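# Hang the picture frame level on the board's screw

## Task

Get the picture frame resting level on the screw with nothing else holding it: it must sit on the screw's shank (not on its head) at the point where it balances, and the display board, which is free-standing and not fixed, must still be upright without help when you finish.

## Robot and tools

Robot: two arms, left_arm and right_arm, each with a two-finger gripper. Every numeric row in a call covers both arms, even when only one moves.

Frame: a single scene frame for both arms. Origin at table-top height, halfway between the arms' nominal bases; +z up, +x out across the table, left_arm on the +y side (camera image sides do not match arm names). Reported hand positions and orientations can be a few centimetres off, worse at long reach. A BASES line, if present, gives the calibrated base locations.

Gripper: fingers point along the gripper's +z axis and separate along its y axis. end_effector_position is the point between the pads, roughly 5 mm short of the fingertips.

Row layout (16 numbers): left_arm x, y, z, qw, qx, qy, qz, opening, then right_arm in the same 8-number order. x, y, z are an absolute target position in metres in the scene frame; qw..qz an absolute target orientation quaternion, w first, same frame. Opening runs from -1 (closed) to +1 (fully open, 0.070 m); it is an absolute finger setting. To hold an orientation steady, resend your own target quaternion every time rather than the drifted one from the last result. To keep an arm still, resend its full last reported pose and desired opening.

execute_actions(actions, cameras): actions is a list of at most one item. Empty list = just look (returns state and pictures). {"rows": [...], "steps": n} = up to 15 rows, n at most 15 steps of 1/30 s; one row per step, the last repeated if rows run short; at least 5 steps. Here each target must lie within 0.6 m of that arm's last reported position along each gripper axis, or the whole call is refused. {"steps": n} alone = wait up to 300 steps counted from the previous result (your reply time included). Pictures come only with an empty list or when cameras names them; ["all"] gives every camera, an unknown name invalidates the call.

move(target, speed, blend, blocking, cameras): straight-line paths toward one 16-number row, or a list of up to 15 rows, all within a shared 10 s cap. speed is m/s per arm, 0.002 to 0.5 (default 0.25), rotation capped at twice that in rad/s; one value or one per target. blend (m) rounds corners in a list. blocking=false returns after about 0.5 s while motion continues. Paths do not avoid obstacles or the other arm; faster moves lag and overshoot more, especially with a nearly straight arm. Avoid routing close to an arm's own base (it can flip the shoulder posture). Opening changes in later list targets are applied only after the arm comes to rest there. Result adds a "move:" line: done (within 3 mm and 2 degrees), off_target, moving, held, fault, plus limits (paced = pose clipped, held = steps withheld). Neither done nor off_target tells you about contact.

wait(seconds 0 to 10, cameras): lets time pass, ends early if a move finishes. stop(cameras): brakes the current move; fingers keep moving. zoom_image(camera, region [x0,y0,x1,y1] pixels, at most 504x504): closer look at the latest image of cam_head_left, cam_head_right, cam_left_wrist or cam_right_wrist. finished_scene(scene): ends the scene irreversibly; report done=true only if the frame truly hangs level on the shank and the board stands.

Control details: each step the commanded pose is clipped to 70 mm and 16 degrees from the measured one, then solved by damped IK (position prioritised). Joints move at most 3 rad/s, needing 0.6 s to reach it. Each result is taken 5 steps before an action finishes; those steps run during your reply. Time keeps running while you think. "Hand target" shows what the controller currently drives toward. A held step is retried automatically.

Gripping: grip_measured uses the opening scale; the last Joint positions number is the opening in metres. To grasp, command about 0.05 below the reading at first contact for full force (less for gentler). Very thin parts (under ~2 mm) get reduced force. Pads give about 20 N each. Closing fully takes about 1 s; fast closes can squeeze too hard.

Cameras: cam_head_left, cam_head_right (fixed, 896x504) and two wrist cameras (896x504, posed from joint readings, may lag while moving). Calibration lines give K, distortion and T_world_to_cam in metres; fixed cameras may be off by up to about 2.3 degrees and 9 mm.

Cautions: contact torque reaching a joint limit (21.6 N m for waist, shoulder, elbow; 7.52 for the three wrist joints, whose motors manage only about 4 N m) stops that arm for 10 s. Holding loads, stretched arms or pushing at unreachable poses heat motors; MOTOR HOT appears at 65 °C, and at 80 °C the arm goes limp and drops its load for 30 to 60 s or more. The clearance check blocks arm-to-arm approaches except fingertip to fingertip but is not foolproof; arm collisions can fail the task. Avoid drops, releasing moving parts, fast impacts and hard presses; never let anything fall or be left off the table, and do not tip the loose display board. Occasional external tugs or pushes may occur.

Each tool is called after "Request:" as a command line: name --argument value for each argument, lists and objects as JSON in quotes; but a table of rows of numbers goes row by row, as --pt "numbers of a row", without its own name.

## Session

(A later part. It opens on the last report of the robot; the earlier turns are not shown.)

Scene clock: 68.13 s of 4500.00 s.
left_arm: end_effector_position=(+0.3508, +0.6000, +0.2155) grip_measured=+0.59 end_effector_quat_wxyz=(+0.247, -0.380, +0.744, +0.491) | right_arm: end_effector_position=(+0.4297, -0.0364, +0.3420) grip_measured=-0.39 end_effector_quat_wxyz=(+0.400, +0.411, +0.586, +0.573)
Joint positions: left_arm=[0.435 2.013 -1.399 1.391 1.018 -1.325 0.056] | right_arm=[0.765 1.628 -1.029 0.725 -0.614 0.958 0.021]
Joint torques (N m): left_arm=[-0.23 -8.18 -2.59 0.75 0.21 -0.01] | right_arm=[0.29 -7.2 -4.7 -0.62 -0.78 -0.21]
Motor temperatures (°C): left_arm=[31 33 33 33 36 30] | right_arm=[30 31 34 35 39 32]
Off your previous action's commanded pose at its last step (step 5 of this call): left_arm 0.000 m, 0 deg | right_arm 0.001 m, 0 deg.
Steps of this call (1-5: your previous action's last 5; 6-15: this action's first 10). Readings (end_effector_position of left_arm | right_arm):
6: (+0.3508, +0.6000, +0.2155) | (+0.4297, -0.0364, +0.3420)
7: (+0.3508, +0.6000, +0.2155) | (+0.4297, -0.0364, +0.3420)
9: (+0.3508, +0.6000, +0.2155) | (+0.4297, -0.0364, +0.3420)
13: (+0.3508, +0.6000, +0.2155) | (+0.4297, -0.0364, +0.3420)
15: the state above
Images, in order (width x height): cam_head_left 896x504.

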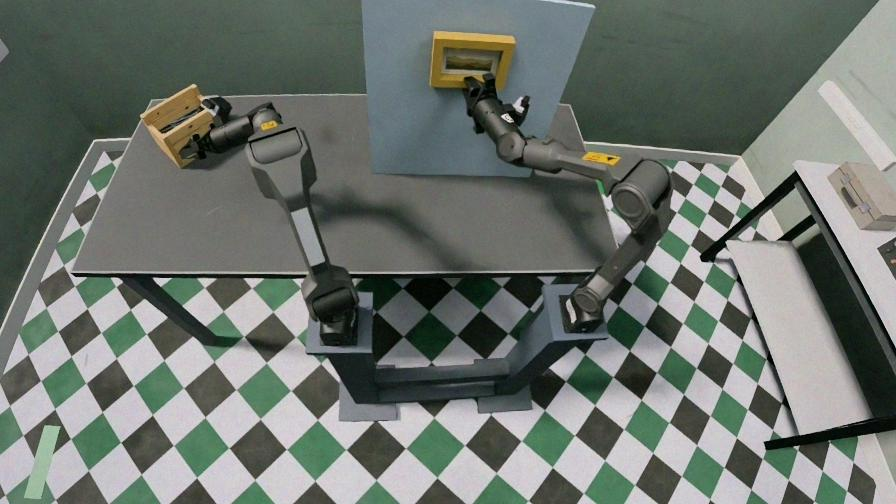

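Request:
execute_actions --actions '[{"rows":[[0.3510,0.5999,0.2155,0.247,-0.380,0.744,0.491,0.59,0.4297,-0.0365,0.3427,0.4001,0.4111,0.5853,0.5731,-0.38],[0.3510,0.5999,0.2155,0.247,-0.380,0.744,0.491,0.59,0.4297,-0.0365,0.3427,0.4001,0.4111,0.5853,0.5731,-0.36],[0.3510,0.5999,0.2155,0.247,-0.380,0.744,0.491,0.59,0.4297,-0.0365,0.3427,0.4001,0.4111,0.5853,0.5731,-0.34],[0.3510,0.5999,0.2155,0.247,-0.380,0.744,0.491,0.59,0.4297,-0.0365,0.3427,0.4001,0.4111,0.5853,0.5731,-0.32],[0.3510,0.5999,0.2155,0.247,-0.380,0.744,0.491,0.59,0.4297,-0.0365,0.3427,0.4001,0.4111,0.5853,0.5731,-0.30],[0.3510,0.5999,0.2155,0.247,-0.380,0.744,0.491,0.59,0.4297,-0.0365,0.3427,0.4001,0.4111,0.5853,0.5731,-0.28],[0.3510,0.5999,0.2155,0.247,-0.380,0.744,0.491,0.59,0.4297,-0.0365,0.3427,0.4001,0.4111,0.5853,0.5731,-0.26],[0.3510,0.5999,0.2155,0.247,-0.380,0.744,0.491,0.59,0.4297,-0.0365,0.3427,0.4001,0.4111,0.5853,0.5731,-0.24],[0.3510,0.5999,0.2155,0.247,-0.380,0.744,0.491,0.59,0.4297,-0.0365,0.3427,0.4001,0.4111,0.5853,0.5731,-0.22]],"steps":15}]'

Request:
execute_actions --actions '[{"steps":25}]' --cameras '["cam_head_left","cam_head_right","cam_right_wrist"]'

Request:
zoom_image --camera "cam_head_left" --region '[410, 20, 550, 130]'

Request:
zoom_image --camera "cam_head_right" --region '[390, 20, 530, 130]'

Scene clock: 69.13 s of 4500.00 s.
left_arm: end_effector_position=(+0.3508, +0.6000, +0.2155) grip_measured=+0.59 end_effector_quat_wxyz=(+0.247, -0.380, +0.744, +0.491) | right_arm: end_effector_position=(+0.4297, -0.0364, +0.3420) grip_measured=-0.22 end_effector_quat_wxyz=(+0.400, +0.411, +0.586, +0.573)
Joint positions: left_arm=[0.435 2.013 -1.399 1.391 1.018 -1.325 0.056] | right_arm=[0.765 1.628 -1.029 0.725 -0.614 0.958 0.027]
Joint torques (N m): left_arm=[-0.08 -8.1 -2.5 0.76 0.22 -0.02] | right_arm=[-0.43 -7.17 -4.65 -0.62 -0.78 -0.21]
Motor temperatures (°C): left_arm=[31 33 33 33 36 30] | right_arm=[30 31 34 35 39 32]
Off your previous action's commanded pose at its last step (step 5 of this call): left_arm 0.000 m, 0 deg | right_arm 0.001 m, 0 deg.
Steps of this call (1-5: your previous action's last 5; 6-20: nothing new was sent; 21-30: this action's first 10). Readings (end_effector_position of left_arm | right_arm):
21: (+0.3508, +0.6000, +0.2155) | (+0.4297, -0.0364, +0.3420)
22: (+0.3508, +0.6000, +0.2155) | (+0.4297, -0.0364, +0.3420)
24: (+0.3508, +0.6000, +0.2155) | (+0.4297, -0.0364, +0.3420)
28: (+0.3508, +0.6000, +0.2155) | (+0.4297, -0.0364, +0.3420)
30: the state above

Scene clock: 69.97 s of 4500.00 s.
left_arm: end_effector_position=(+0.3508, +0.6000, +0.2155) grip_measured=+0.59 end_effector_quat_wxyz=(+0.247, -0.380, +0.744, +0.491) | right_arm: end_effector_position=(+0.4297, -0.0364, +0.3420) grip_measured=-0.22 end_effector_quat_wxyz=(+0.400, +0.411, +0.586, +0.573)
Joint positions: left_arm=[0.435 2.013 -1.399 1.391 1.018 -1.325 0.056] | right_arm=[0.765 1.628 -1.029 0.725 -0.614 0.958 0.027]
Joint torques (N m): left_arm=[-0.08 -8.15 -2.34 0.73 0.22 0] | right_arm=[-0.49 -7.14 -4.69 -0.61 -0.78 -0.2]
Motor temperatures (°C): left_arm=[31 33 33 33 36 30] | right_arm=[29 31 34 35 39 32]
Hand target: left_arm +0.3510, +0.5999, +0.2155; +0.247, -0.380, +0.744, +0.491 | right_arm +0.4297, -0.0365, +0.3427; +0.400, +0.411, +0.585, +0.573
Off the commanded pose: left_arm 0.000 m, 0 deg | right_arm 0.001 m, 0 deg.
Steps of this call (1-5: your previous action's last 5; 6-25: nothing new was sent). Readings (end_effector_position of left_arm | right_arm):
1: (+0.3508, +0.6000, +0.2155) | (+0.4297, -0.0364, +0.3420)
2: (+0.3508, +0.6000, +0.2155) | (+0.4297, -0.0364, +0.3420)
4: (+0.3508, +0.6000, +0.2155) | (+0.4297, -0.0364, +0.3420)
8: (+0.3508, +0.6000, +0.2155) | (+0.4297, -0.0364, +0.3420)
25: the state above
camera_calibration:
cam_right_wrist: T_world_to_cam=[[-0.0466659, 0.0274359, -0.998534, 0.363239], [-0.843094, 0.535038, 0.0541023, 0.356966], [0.535738, 0.844382, -0.00183702, -0.0805185], [0, 0, 0, 1]] pos_world=[0.361044, -0.132968, 0.343246]
Images, in order (width x height): cam_head_left 896x504, cam_head_right 896x504, cam_right_wrist 896x504.

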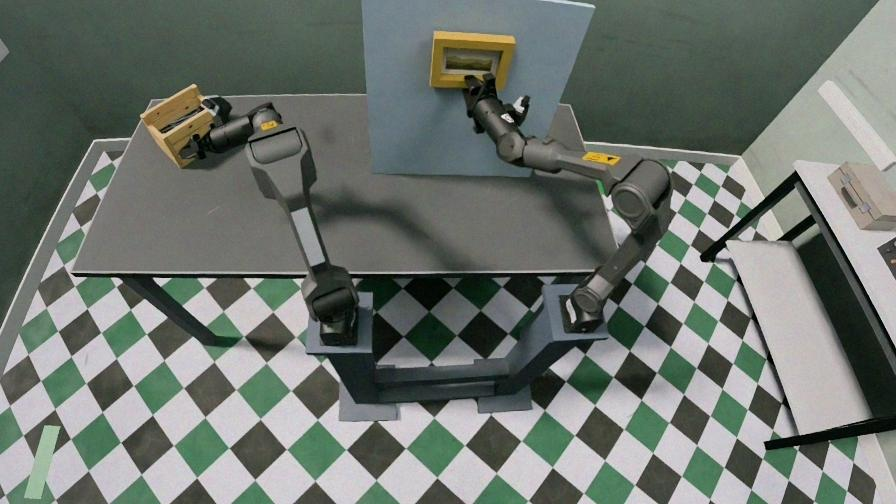

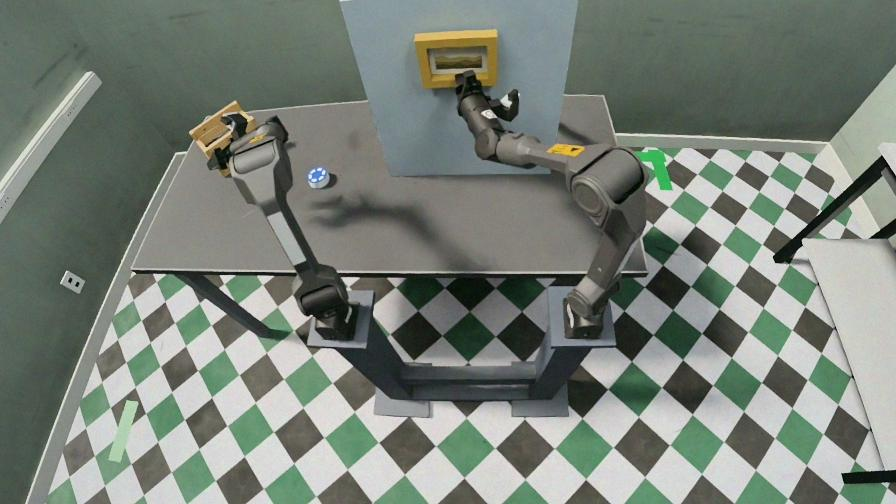

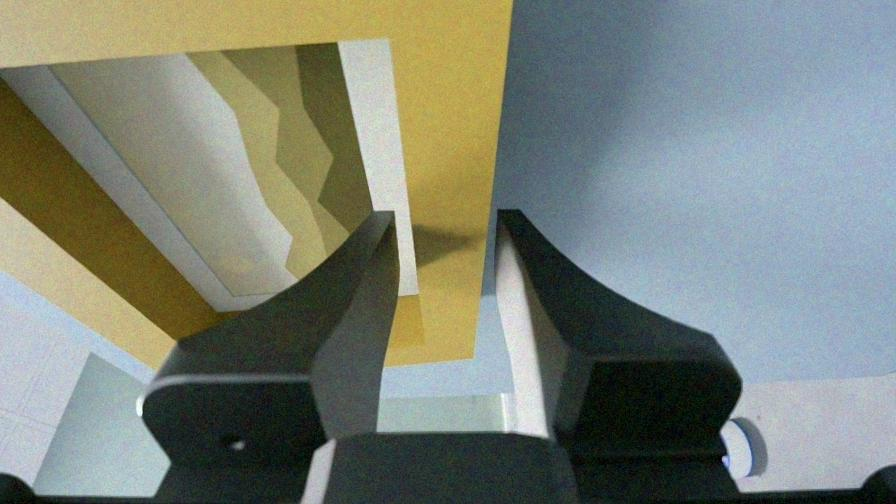

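Scaled by 3.600 from the camera's 896x504 image, which has a finer 1280x720 frame.

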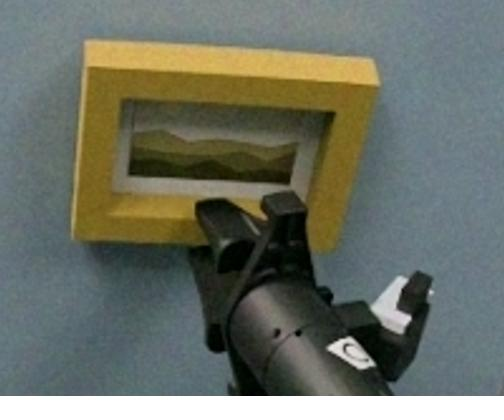

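Scaled by 3.600 from the camera's 896x504 image, which has a finer 1280x720 frame.

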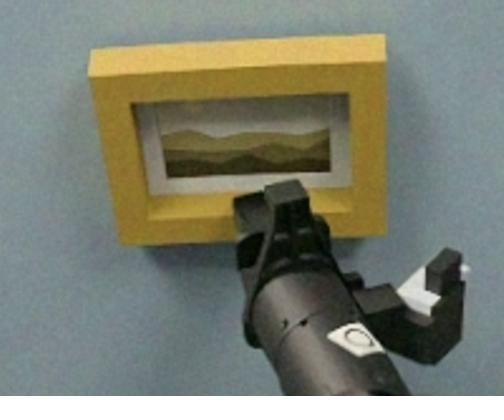

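Request:
move --pt "0.3510 0.5999 0.2155 0.247 -0.380 0.744 0.491 0.59 0.3827 -0.0535 0.3432 0.4001 0.4111 0.5853 0.5731 -0.22" --pt "0.3510 0.5999 0.2155 0.247 -0.380 0.744 0.491 0.59 0.330 -0.10 0.3432 0.4001 0.4111 0.5853 0.5731 -0.22" --speed '[0.06,0.15]' --blend '[0.01,0]' --cameras '["cam_head_left","cam_head_right","cam_right_wrist"]'

Request:
zoom_image --camera "cam_head_left" --region '[410, 20, 550, 130]'

Request:
zoom_image --camera "cam_head_right" --region '[390, 20, 530, 130]'

Scene clock: 72.03 s of 4500.00 s.
left_arm: end_effector_position=(+0.3508, +0.6000, +0.2155) grip_measured=+0.59 end_effector_quat_wxyz=(+0.247, -0.380, +0.744, +0.491) | right_arm: end_effector_position=(+0.3298, -0.1004, +0.3430) grip_measured=-0.22 end_effector_quat_wxyz=(+0.401, +0.411, +0.585, +0.573)
Joint positions: left_arm=[0.435 2.013 -1.399 1.391 1.018 -1.325 0.056] | right_arm=[0.887 1.216 -0.626 0.89 -0.687 0.824 0.027]
Joint torques (N m): left_arm=[0.05 -8.19 -2.33 0.71 0.2 -0.02] | right_arm=[0.18 -1.93 -4.66 -0.73 -0.49 0.18]
Motor temperatures (°C): left_arm=[31 33 33 33 36 30] | right_arm=[29 31 34 35 39 32]
Hand target: left_arm +0.3510, +0.5999, +0.2155; +0.247, -0.380, +0.744, +0.491 | right_arm +0.3300, -0.1000, +0.3432; +0.400, +0.411, +0.585, +0.573
Off the commanded pose: left_arm 0.000 m, 0 deg | right_arm 0.000 m, 0 deg.
Kept back: nothing.
move: done
camera_calibration:
cam_right_wrist: T_world_to_cam=[[-0.0448499, 0.0269259, -0.998631, 0.360705], [-0.842673, 0.53588, 0.0522945, 0.307491], [0.536554, 0.843865, -0.00134443, 0.0265828], [0, 0, 0, 1]] pos_world=[0.261029, -0.196923, 0.344167]
Images, in order (width x height): cam_head_left 896x504, cam_head_right 896x504, cam_right_wrist 896x504.

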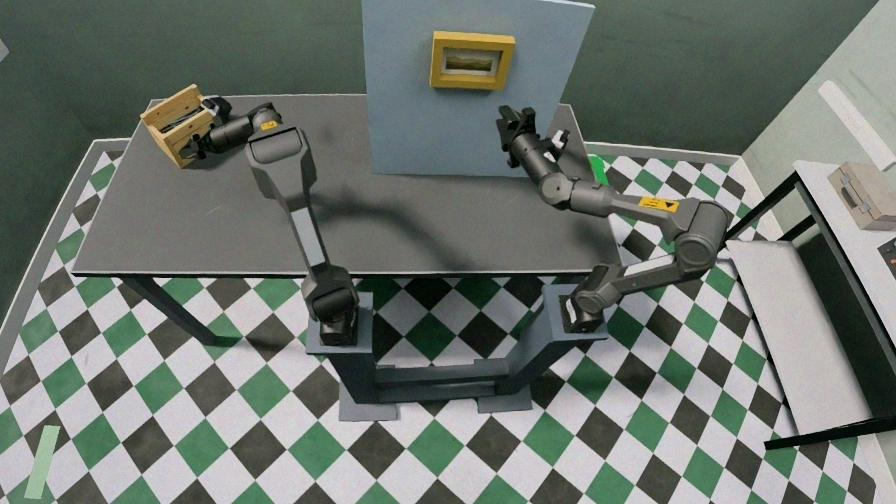

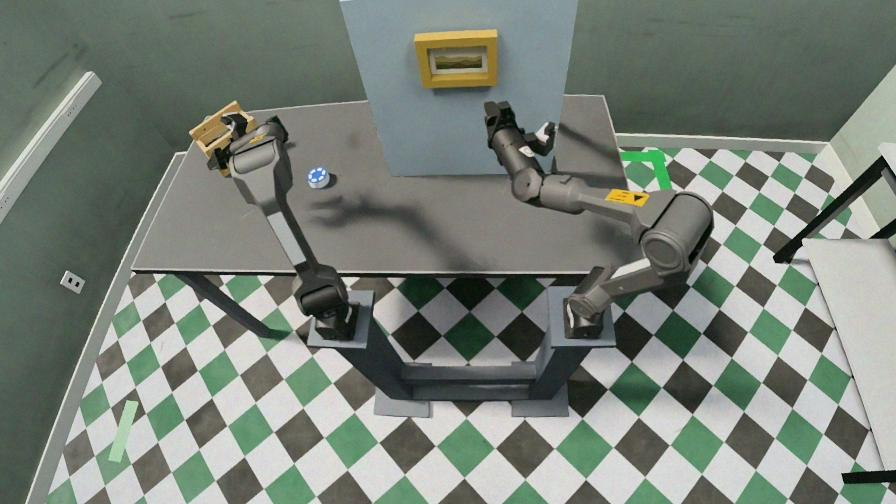

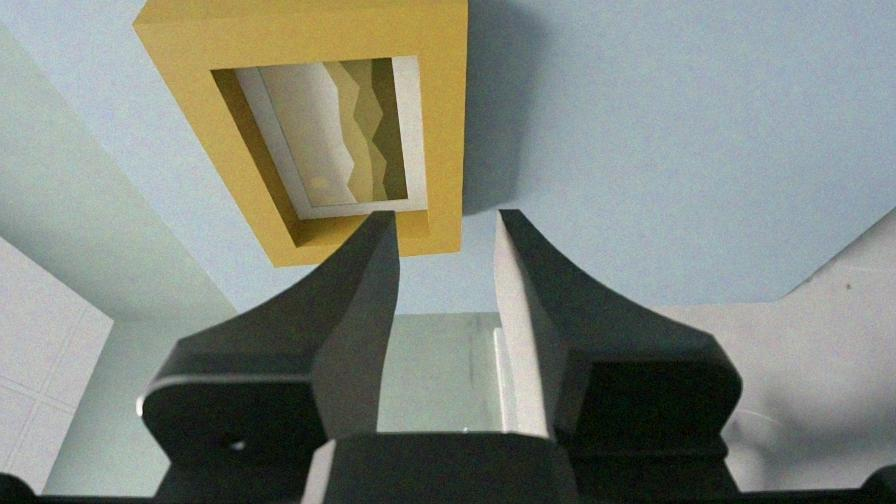

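Scaled by 3.600 from the camera's 896x504 image, which has a finer 1280x720 frame.

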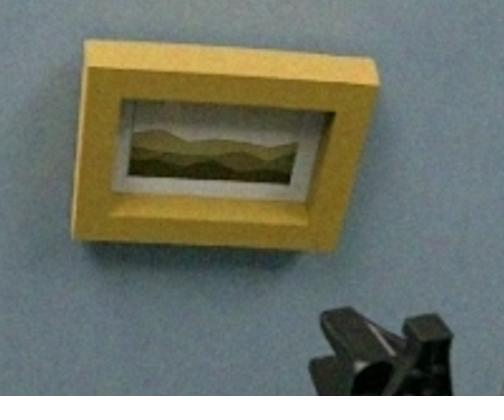

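Scaled by 3.600 from the camera's 896x504 image, which has a finer 1280x720 frame.

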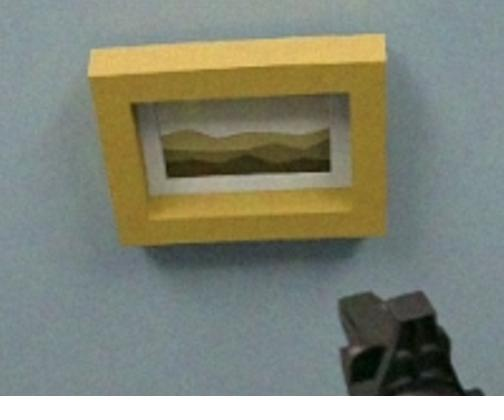

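Request:
zoom_image --camera "cam_head_left" --region '[425, 25, 485, 75]'

Request:
zoom_image --camera "cam_head_left" --region '[465, 25, 525, 75]'

Request:
zoom_image --camera "cam_head_left" --region '[425, 55, 485, 105]'

Request:
zoom_image --camera "cam_head_left" --region '[465, 55, 525, 105]'

Scaled by 8.400 from the camera's 896x504 image, which has a finer 1280x720 frame.

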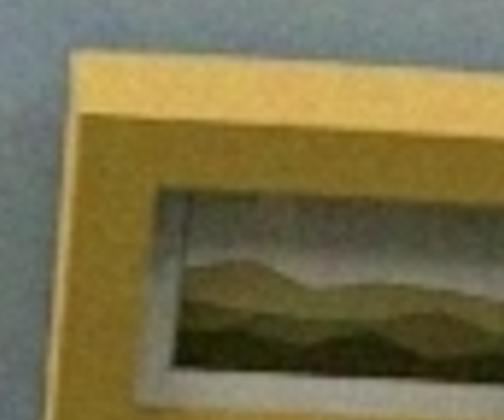

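Scaled by 8.400 from the camera's 896x504 image, which has a finer 1280x720 frame.

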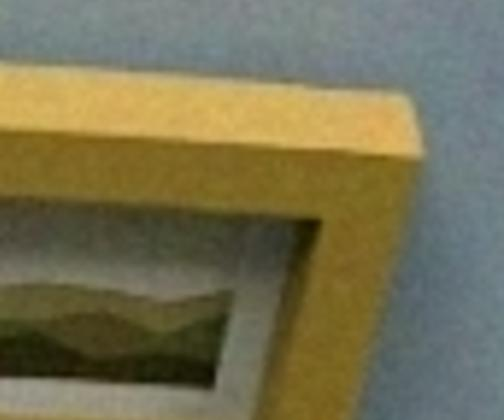

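Scaled by 8.400 from the camera's 896x504 image, which has a finer 1280x720 frame.

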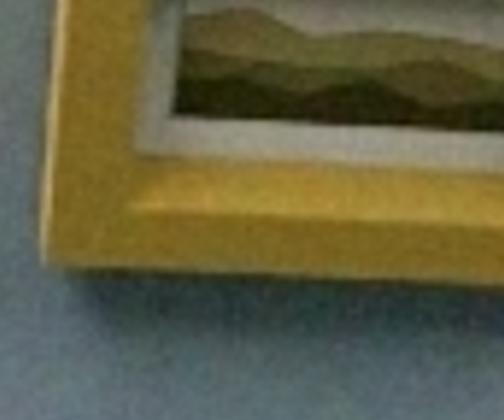

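Scaled by 8.400 from the camera's 896x504 image, which has a finer 1280x720 frame.

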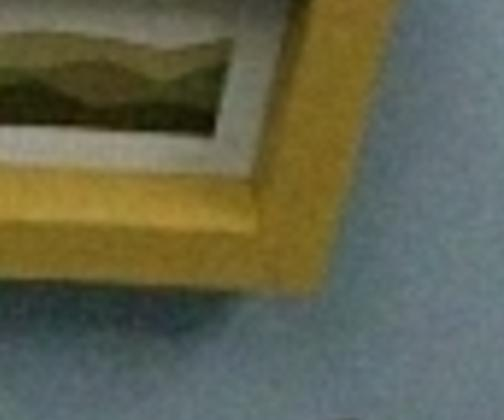

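Request:
move --pt "0.3510 0.5999 0.2155 0.247 -0.380 0.744 0.491 0.59 0.330 -0.22 0.350 0.3300 0.3300 0.6250 0.6250 -0.22" --pt "0.3510 0.5999 0.2155 0.247 -0.380 0.744 0.491 0.59 0.375 -0.27 0.36 0.2418 0.2418 0.6645 0.6645 -0.22" --speed '[0.2,0.2]' --blend '[0.03,0]'

Scene clock: 78.10 s of 4500.00 s.
left_arm: end_effector_position=(+0.3508, +0.6000, +0.2155) grip_measured=+0.59 end_effector_quat_wxyz=(+0.247, -0.380, +0.744, +0.491) | right_arm: end_effector_position=(+0.3749, -0.2693, +0.3600) grip_measured=-0.22 end_effector_quat_wxyz=(+0.456, +0.240, +0.598, +0.614)
Joint positions: left_arm=[0.435 2.013 -1.399 1.391 1.018 -1.325 0.056] | right_arm=[-0.399 1.366 -0.632 -1.048 -1.225 2.091 0.027]
Joint torques (N m): left_arm=[0.07 -8.17 -2.26 0.73 0.23 -0.02] | right_arm=[-0.48 -2.66 -4.25 0.56 -0.49 0.24]
Motor temperatures (°C): left_arm=[31 33 33 33 36 30] | right_arm=[29 31 34 35 39 32]
Hand target: left_arm +0.3510, +0.5999, +0.2155; +0.247, -0.380, +0.744, +0.491 | right_arm +0.3752, -0.2697, +0.3597; +0.456, +0.240, +0.598, +0.614
Off the commanded pose: left_arm 0.000 m, 0 deg | right_arm 0.001 m, 26 deg; orientation clipped.
joint sent to its limit (right arm) — joint 5 (wrist pitch), lower limit; joint 6 (wrist roll), upper limit.
Kept back: nothing.
move: off_target (right_arm); limits=paced
camera_calibration:
cam_left_wrist: T_world_to_cam=[[0.800828, -0.211141, -0.560441, -0.0299425], [-0.482033, -0.782587, -0.393956, 0.724194], [-0.355414, 0.585642, -0.728494, 0.0520087], [0, 0, 0, 1]] pos_world=[0.391549, 0.529965, 0.306408]
cam_right_wrist: T_world_to_cam=[[0.24684, -0.102598, -0.96361, 0.227397], [-0.893832, 0.360023, -0.267298, 0.521972], [0.374346, 0.927285, -0.00283766, 0.228763], [0, 0, 0, 1]] pos_world=[0.324787, -0.37672, 0.359293]

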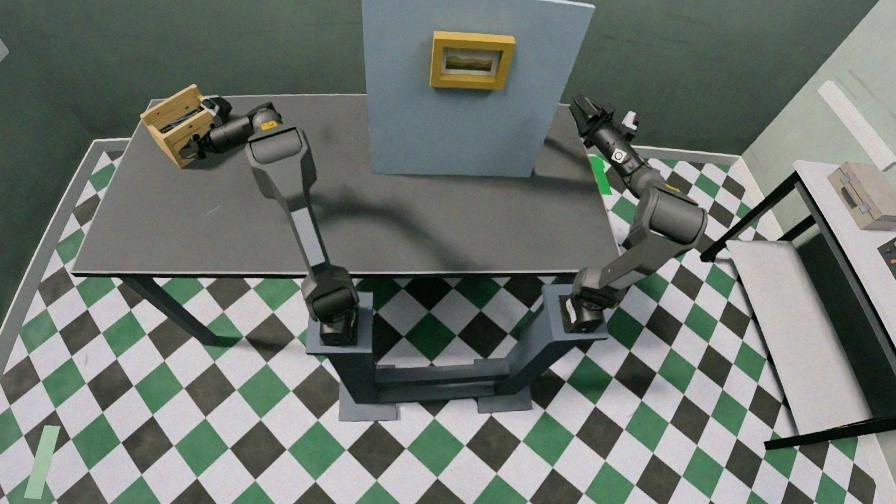

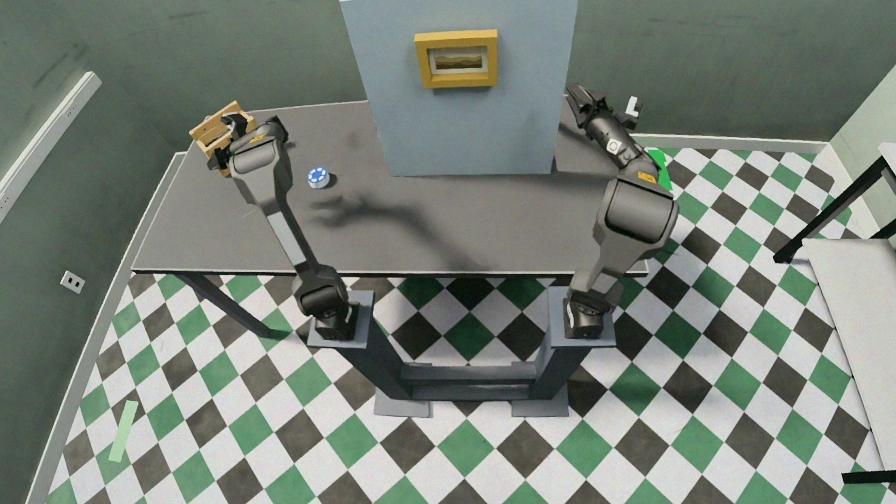

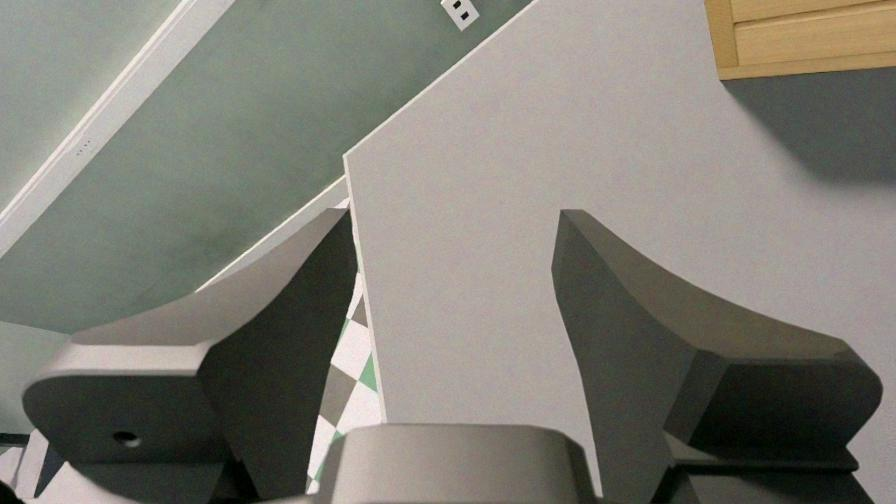

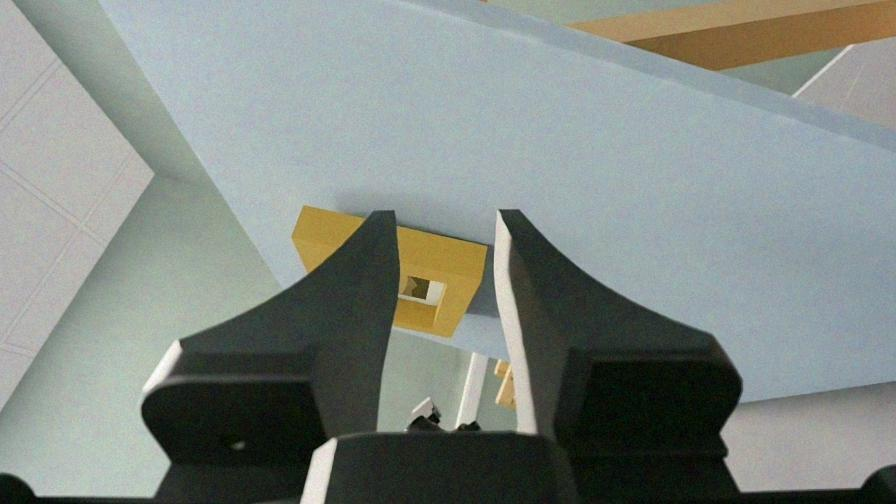

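Request:
zoom_image --camera "cam_right_wrist" --region '[280, 180, 500, 345]'

Request:
zoom_image --camera "cam_head_left" --region '[410, 20, 550, 130]'

Scaled by 2.291 from the camera's 896x504 image, which has a finer 1280x720 frame.

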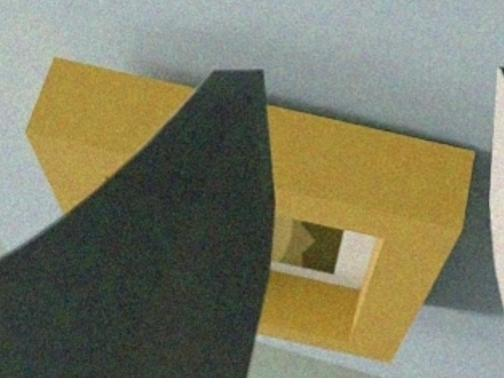

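Scaled by 3.600 from the camera's 896x504 image, which has a finer 1280x720 frame.

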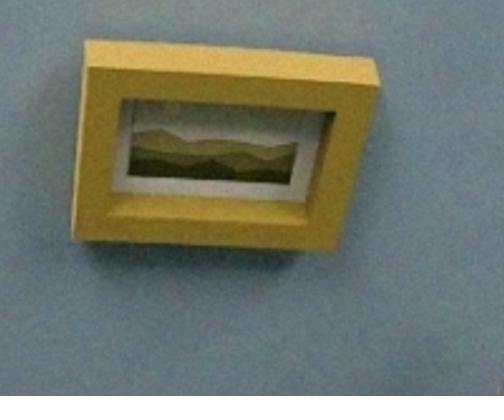

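Request:
zoom_image --camera "cam_right_wrist" --region '[295, 195, 375, 255]'

Request:
zoom_image --camera "cam_right_wrist" --region '[420, 205, 500, 265]'

Scaled by 6.300 from the camera's 896x504 image, which has a finer 1280x720 frame.

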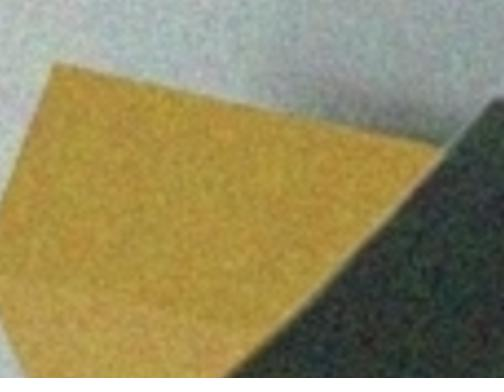

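Scaled by 6.300 from the camera's 896x504 image, which has a finer 1280x720 frame.

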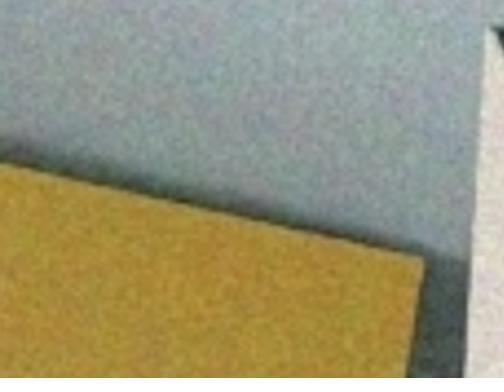

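Request:
move --pt "0.3510 0.5999 0.2155 0.247 -0.380 0.744 0.491 0.59 0.325 -0.17 0.345 0.4001 0.4111 0.5853 0.5731 -0.15" --pt "0.3510 0.5999 0.2155 0.247 -0.380 0.744 0.491 0.59 0.3427 -0.112 0.3415 0.4001 0.4111 0.5853 0.5731 -0.15" --speed '[0.2,0.15]' --blend '[0.02,0]' --cameras '["cam_right_wrist","cam_head_left"]'

Scene clock: 83.00 s of 4500.00 s.
left_arm: end_effector_position=(+0.3508, +0.6000, +0.2155) grip_measured=+0.59 end_effector_quat_wxyz=(+0.247, -0.380, +0.744, +0.491) | right_arm: end_effector_position=(+0.3427, -0.1121, +0.3413) grip_measured=-0.15 end_effector_quat_wxyz=(+0.400, +0.411, +0.585, +0.573)
Joint positions: left_arm=[0.435 2.013 -1.399 1.391 1.018 -1.325 0.056] | right_arm=[0.783 1.22 -0.622 0.751 -0.625 0.936 0.03]
Joint torques (N m): left_arm=[0.09 -8.23 -2.19 0.7 0.24 -0.03] | right_arm=[0.18 -2.05 -4.46 -0.61 -0.7 0.15]
Motor temperatures (°C): left_arm=[31 33 33 33 36 30] | right_arm=[29 31 34 35 39 32]
Hand target: left_arm +0.3510, +0.5999, +0.2155; +0.247, -0.380, +0.744, +0.491 | right_arm +0.3427, -0.1120, +0.3415; +0.400, +0.411, +0.585, +0.573
Off the commanded pose: left_arm 0.000 m, 0 deg | right_arm 0.000 m, 0 deg.
Kept back: nothing.
move: done
camera_calibration:
cam_right_wrist: T_world_to_cam=[[-0.0457397, 0.027546, -0.998574, 0.360215], [-0.84289, 0.535432, 0.0533787, 0.324338], [0.536139, 0.844129, -0.00127226, 0.029688], [0, 0, 0, 1]] pos_world=[0.273941, -0.208644, 0.342426]
Images, in order (width x height): cam_head_left 896x504, cam_right_wrist 896x504.

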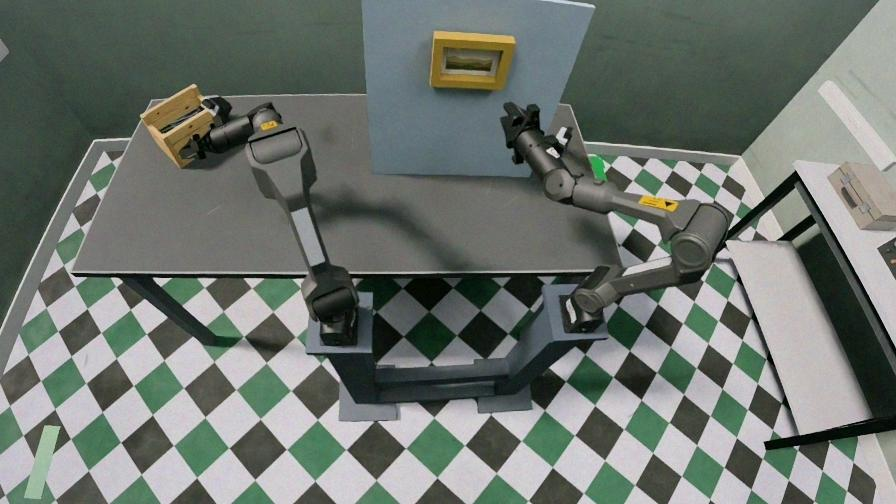

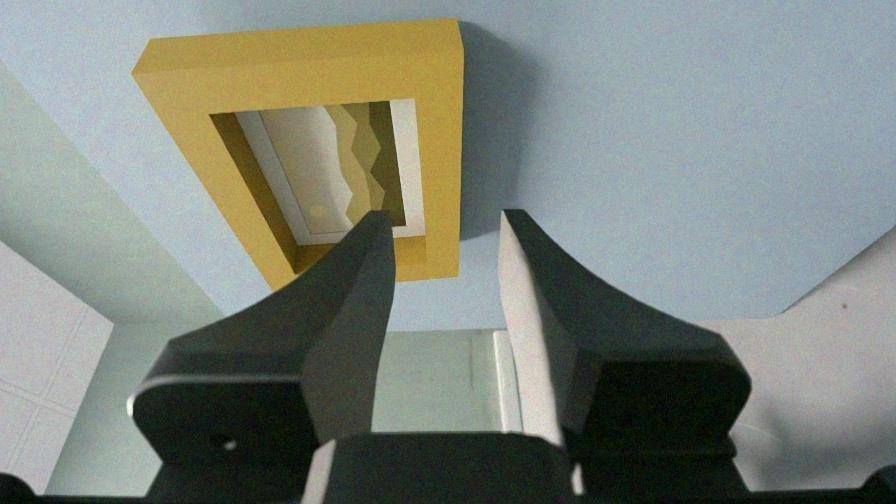

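Request:
move --pt "0.3510 0.5999 0.2155 0.247 -0.380 0.744 0.491 0.59 0.4000 -0.0911 0.3415 0.4001 0.4111 0.5853 0.5731 -0.15" --pt "0.3510 0.5999 0.2155 0.247 -0.380 0.744 0.491 0.59 0.4270 -0.0811 0.3415 0.4001 0.4111 0.5853 0.5731 -0.15" --speed '[0.08,0.03]' --blend '[0.005,0]' --cameras '["cam_right_wrist","cam_head_left"]'

Request:
zoom_image --camera "cam_head_left" --region '[410, 20, 550, 130]'

Scene clock: 85.33 s of 4500.00 s.
left_arm: end_effector_position=(+0.3508, +0.6000, +0.2155) grip_measured=+0.59 end_effector_quat_wxyz=(+0.247, -0.380, +0.744, +0.491) | right_arm: end_effector_position=(+0.4272, -0.0810, +0.3415) grip_measured=-0.15 end_effector_quat_wxyz=(+0.400, +0.411, +0.585, +0.573)
Joint positions: left_arm=[0.435 2.013 -1.399 1.391 1.018 -1.325 0.056] | right_arm=[0.642 1.53 -0.909 0.515 -0.571 1.135 0.03]
Joint torques (N m): left_arm=[-0.12 -8.19 -2.23 0.73 0.25 -0.03] | right_arm=[-0.11 -5.58 -4.05 -0.39 -0.67 0.09]
Motor temperatures (°C): left_arm=[31 33 33 33 36 30] | right_arm=[29 31 34 35 39 32]
Hand target: left_arm +0.3510, +0.5999, +0.2155; +0.247, -0.380, +0.744, +0.491 | right_arm +0.4270, -0.0811, +0.3415; +0.400, +0.411, +0.585, +0.573
Off the commanded pose: left_arm 0.000 m, 0 deg | right_arm 0.000 m, 0 deg.
Kept back: nothing.
move: done
camera_calibration:
cam_right_wrist: T_world_to_cam=[[-0.0450065, 0.0275075, -0.998608, 0.363169], [-0.842988, 0.535341, 0.0527393, 0.379191], [0.536047, 0.844188, -0.000905355, -0.0419319], [0, 0, 0, 1]] pos_world=[0.358476, -0.177588, 0.342627]
Images, in order (width x height): cam_head_left 896x504, cam_right_wrist 896x504.

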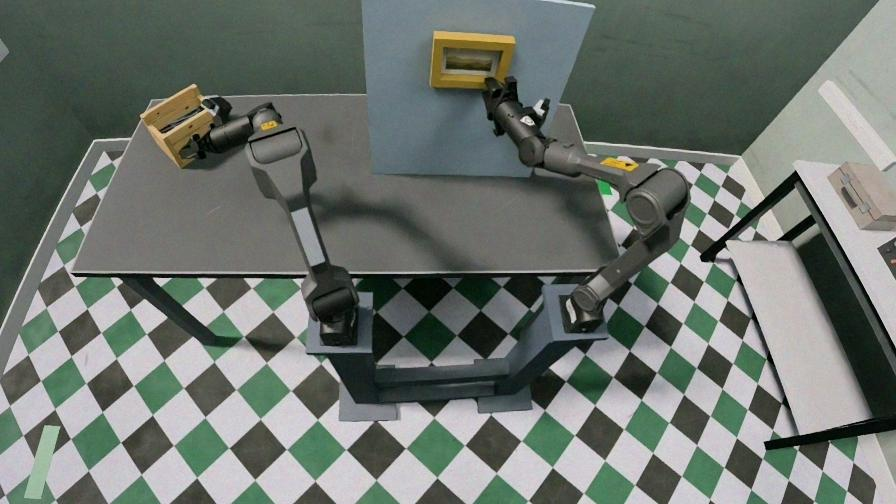

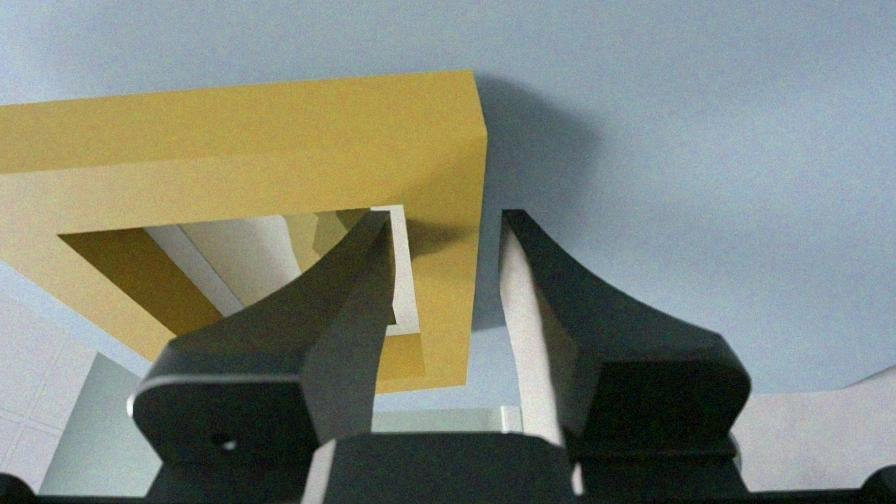

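Scaled by 3.600 from the camera's 896x504 image, which has a finer 1280x720 frame.

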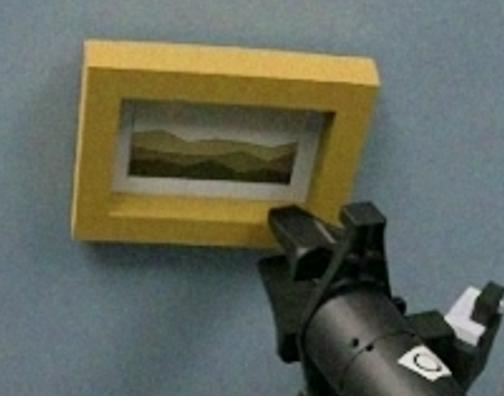

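Request:
move --pt "0.3510 0.5999 0.2155 0.247 -0.380 0.744 0.491 0.59 0.4270 -0.0811 0.3460 0.4001 0.4111 0.5853 0.5731 -0.15" --pt "0.3510 0.5999 0.2155 0.247 -0.380 0.744 0.491 0.59 0.4270 -0.0811 0.3490 0.4001 0.4111 0.5853 0.5731 -0.15" --speed '[0.02,0.006]' --blend '[0.001,0]' --cameras '["cam_head_left"]'

Request:
zoom_image --camera "cam_head_left" --region '[410, 20, 550, 130]'

Scene clock: 86.77 s of 4500.00 s.
left_arm: end_effector_position=(+0.3508, +0.6000, +0.2155) grip_measured=+0.59 end_effector_quat_wxyz=(+0.247, -0.380, +0.744, +0.491) | right_arm: end_effector_position=(+0.4271, -0.0812, +0.3483) grip_measured=-0.15 end_effector_quat_wxyz=(+0.400, +0.412, +0.586, +0.573)
Joint positions: left_arm=[0.435 2.013 -1.399 1.391 1.018 -1.325 0.056] | right_arm=[0.642 1.518 -0.927 0.542 -0.544 1.106 0.03]
Joint torques (N m): left_arm=[0.23 -8.26 -2.29 0.68 0.24 -0.05] | right_arm=[1.01 -7.2 -5.42 -0.69 -1.09 -0.15]
Motor temperatures (°C): left_arm=[31 33 33 33 36 30] | right_arm=[29 31 34 35 39 32]
Hand target: left_arm +0.3510, +0.5999, +0.2155; +0.247, -0.380, +0.744, +0.491 | right_arm +0.4270, -0.0811, +0.3490; +0.400, +0.411, +0.585, +0.573
Off the commanded pose: left_arm 0.000 m, 0 deg | right_arm 0.001 m, 0 deg.
Kept back: nothing.
move: done
Images, in order (width x height): cam_head_left 896x504.

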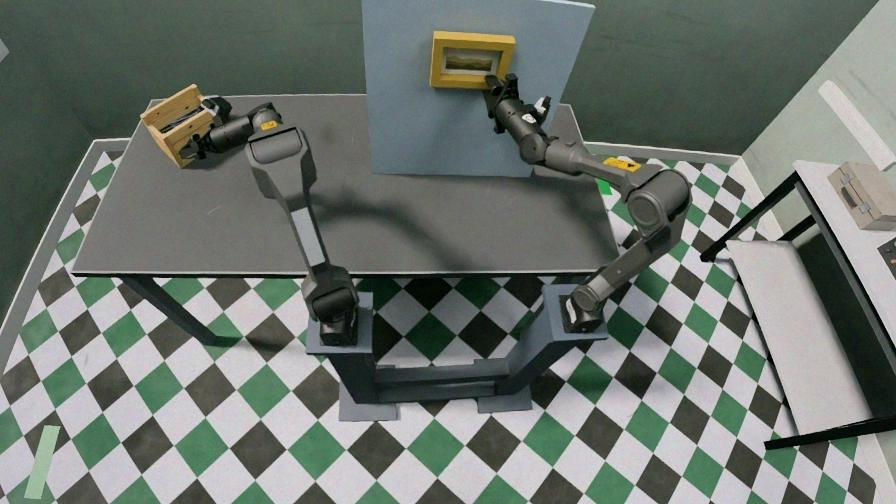

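Scaled by 3.600 from the camera's 896x504 image, which has a finer 1280x720 frame.

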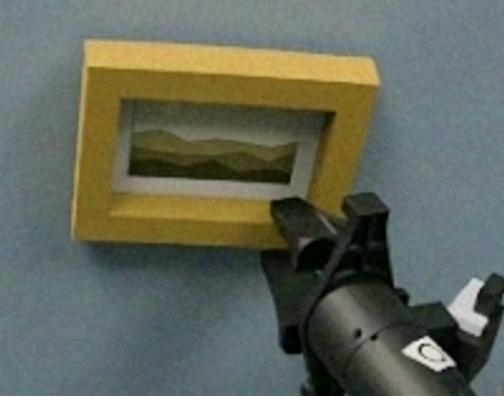

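Request:
move --target '[0.3510,0.5999,0.2155,0.247,-0.380,0.744,0.491,0.59,0.4270,-0.0811,0.3510,0.4001,0.4111,0.5853,0.5731,-0.15]' --speed 0.006 --cameras '["cam_head_left"]'

Request:
zoom_image --camera "cam_head_left" --region '[410, 20, 550, 130]'

Scene clock: 87.70 s of 4500.00 s.
left_arm: end_effector_position=(+0.3508, +0.6000, +0.2155) grip_measured=+0.59 end_effector_quat_wxyz=(+0.247, -0.380, +0.744, +0.491) | right_arm: end_effector_position=(+0.4270, -0.0812, +0.3511) grip_measured=-0.15 end_effector_quat_wxyz=(+0.400, +0.411, +0.585, +0.573)
Joint positions: left_arm=[0.435 2.013 -1.399 1.391 1.018 -1.325 0.056] | right_arm=[0.642 1.514 -0.933 0.548 -0.537 1.097 0.03]
Joint torques (N m): left_arm=[0.19 -8.22 -2.08 0.69 0.24 -0.05] | right_arm=[0.92 -7.13 -5.39 -0.54 -0.91 -0.15]
Motor temperatures (°C): left_arm=[31 33 33 33 36 30] | right_arm=[29 31 34 35 39 32]
Hand target: left_arm +0.3510, +0.5999, +0.2155; +0.247, -0.380, +0.744, +0.491 | right_arm +0.4270, -0.0811, +0.3510; +0.400, +0.411, +0.585, +0.573
Off the commanded pose: left_arm 0.000 m, 0 deg | right_arm 0.000 m, 0 deg.
Kept back: nothing.
move: done
Images, in order (width x height): cam_head_left 896x504.

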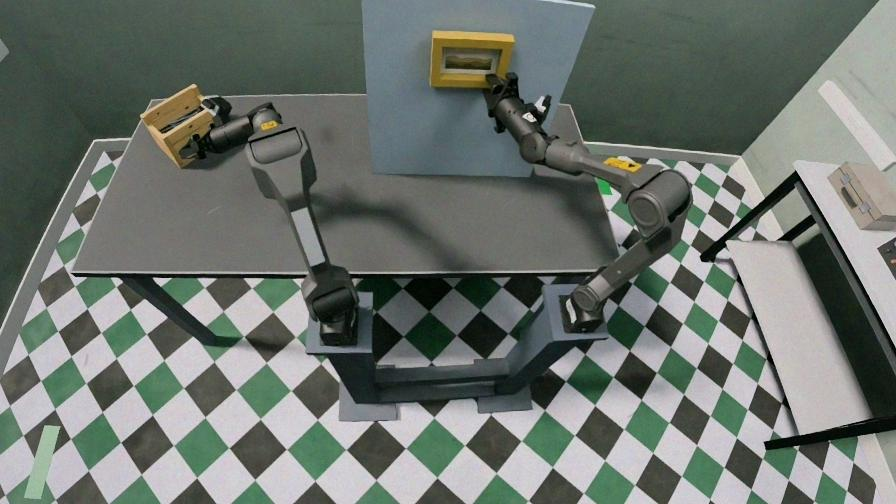

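Scaled by 3.600 from the camera's 896x504 image, which has a finer 1280x720 frame.

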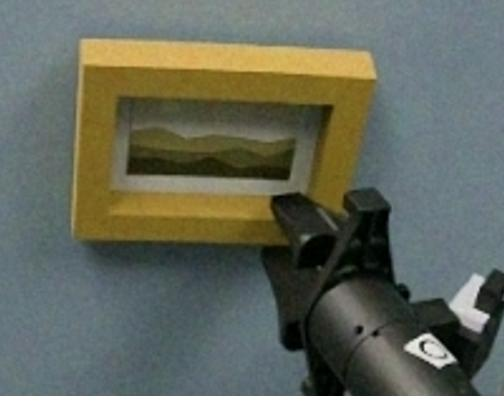

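Request:
move --target '[0.3510,0.5999,0.2155,0.247,-0.380,0.744,0.491,0.59,0.4270,-0.0811,0.3525,0.4001,0.4111,0.5853,0.5731,-0.15]' --speed 0.006 --cameras '["cam_head_left"]'

Request:
zoom_image --camera "cam_head_left" --region '[410, 20, 550, 130]'

Scene clock: 88.63 s of 4500.00 s.
left_arm: end_effector_position=(+0.3508, +0.6000, +0.2155) grip_measured=+0.59 end_effector_quat_wxyz=(+0.247, -0.380, +0.744, +0.491) | right_arm: end_effector_position=(+0.4270, -0.0812, +0.3522) grip_measured=-0.15 end_effector_quat_wxyz=(+0.400, +0.411, +0.585, +0.573)
Joint positions: left_arm=[0.435 2.013 -1.399 1.391 1.018 -1.325 0.056] | right_arm=[0.642 1.512 -0.937 0.553 -0.532 1.091 0.03]
Joint torques (N m): left_arm=[0.43 -8.39 -2.01 0.68 0.24 -0.01] | right_arm=[0.62 -7.17 -5.44 -0.55 -0.93 -0.17]
Motor temperatures (°C): left_arm=[31 33 33 33 36 30] | right_arm=[29 31 34 35 39 32]
Hand target: left_arm +0.3510, +0.5999, +0.2155; +0.247, -0.380, +0.744, +0.491 | right_arm +0.4270, -0.0811, +0.3525; +0.400, +0.411, +0.585, +0.573
Off the commanded pose: left_arm 0.000 m, 0 deg | right_arm 0.000 m, 0 deg.
Kept back: nothing.
move: done
Images, in order (width x height): cam_head_left 896x504.

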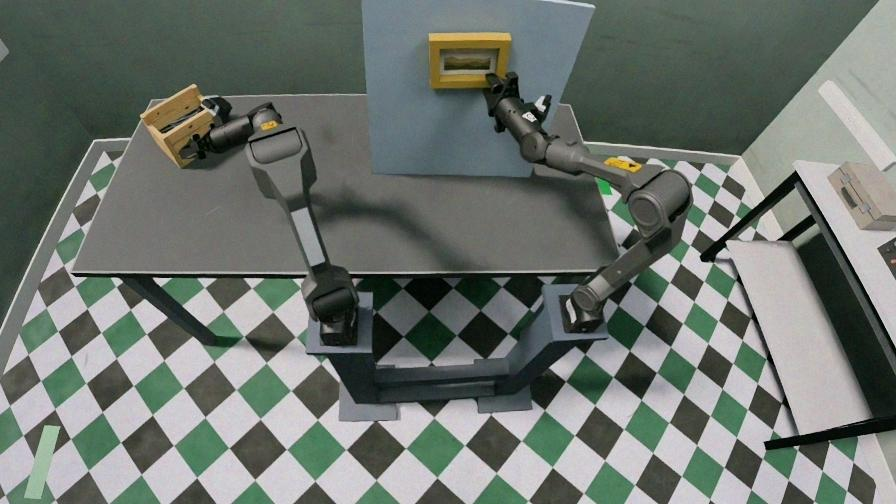

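Scaled by 3.600 from the camera's 896x504 image, which has a finer 1280x720 frame.

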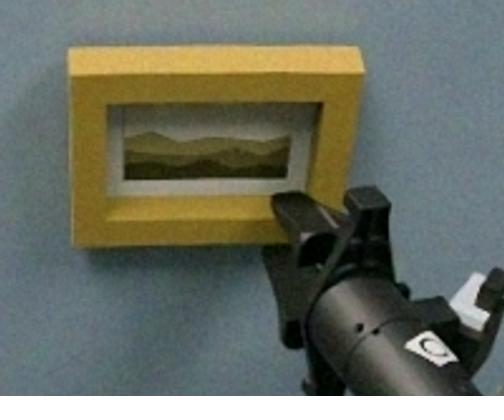

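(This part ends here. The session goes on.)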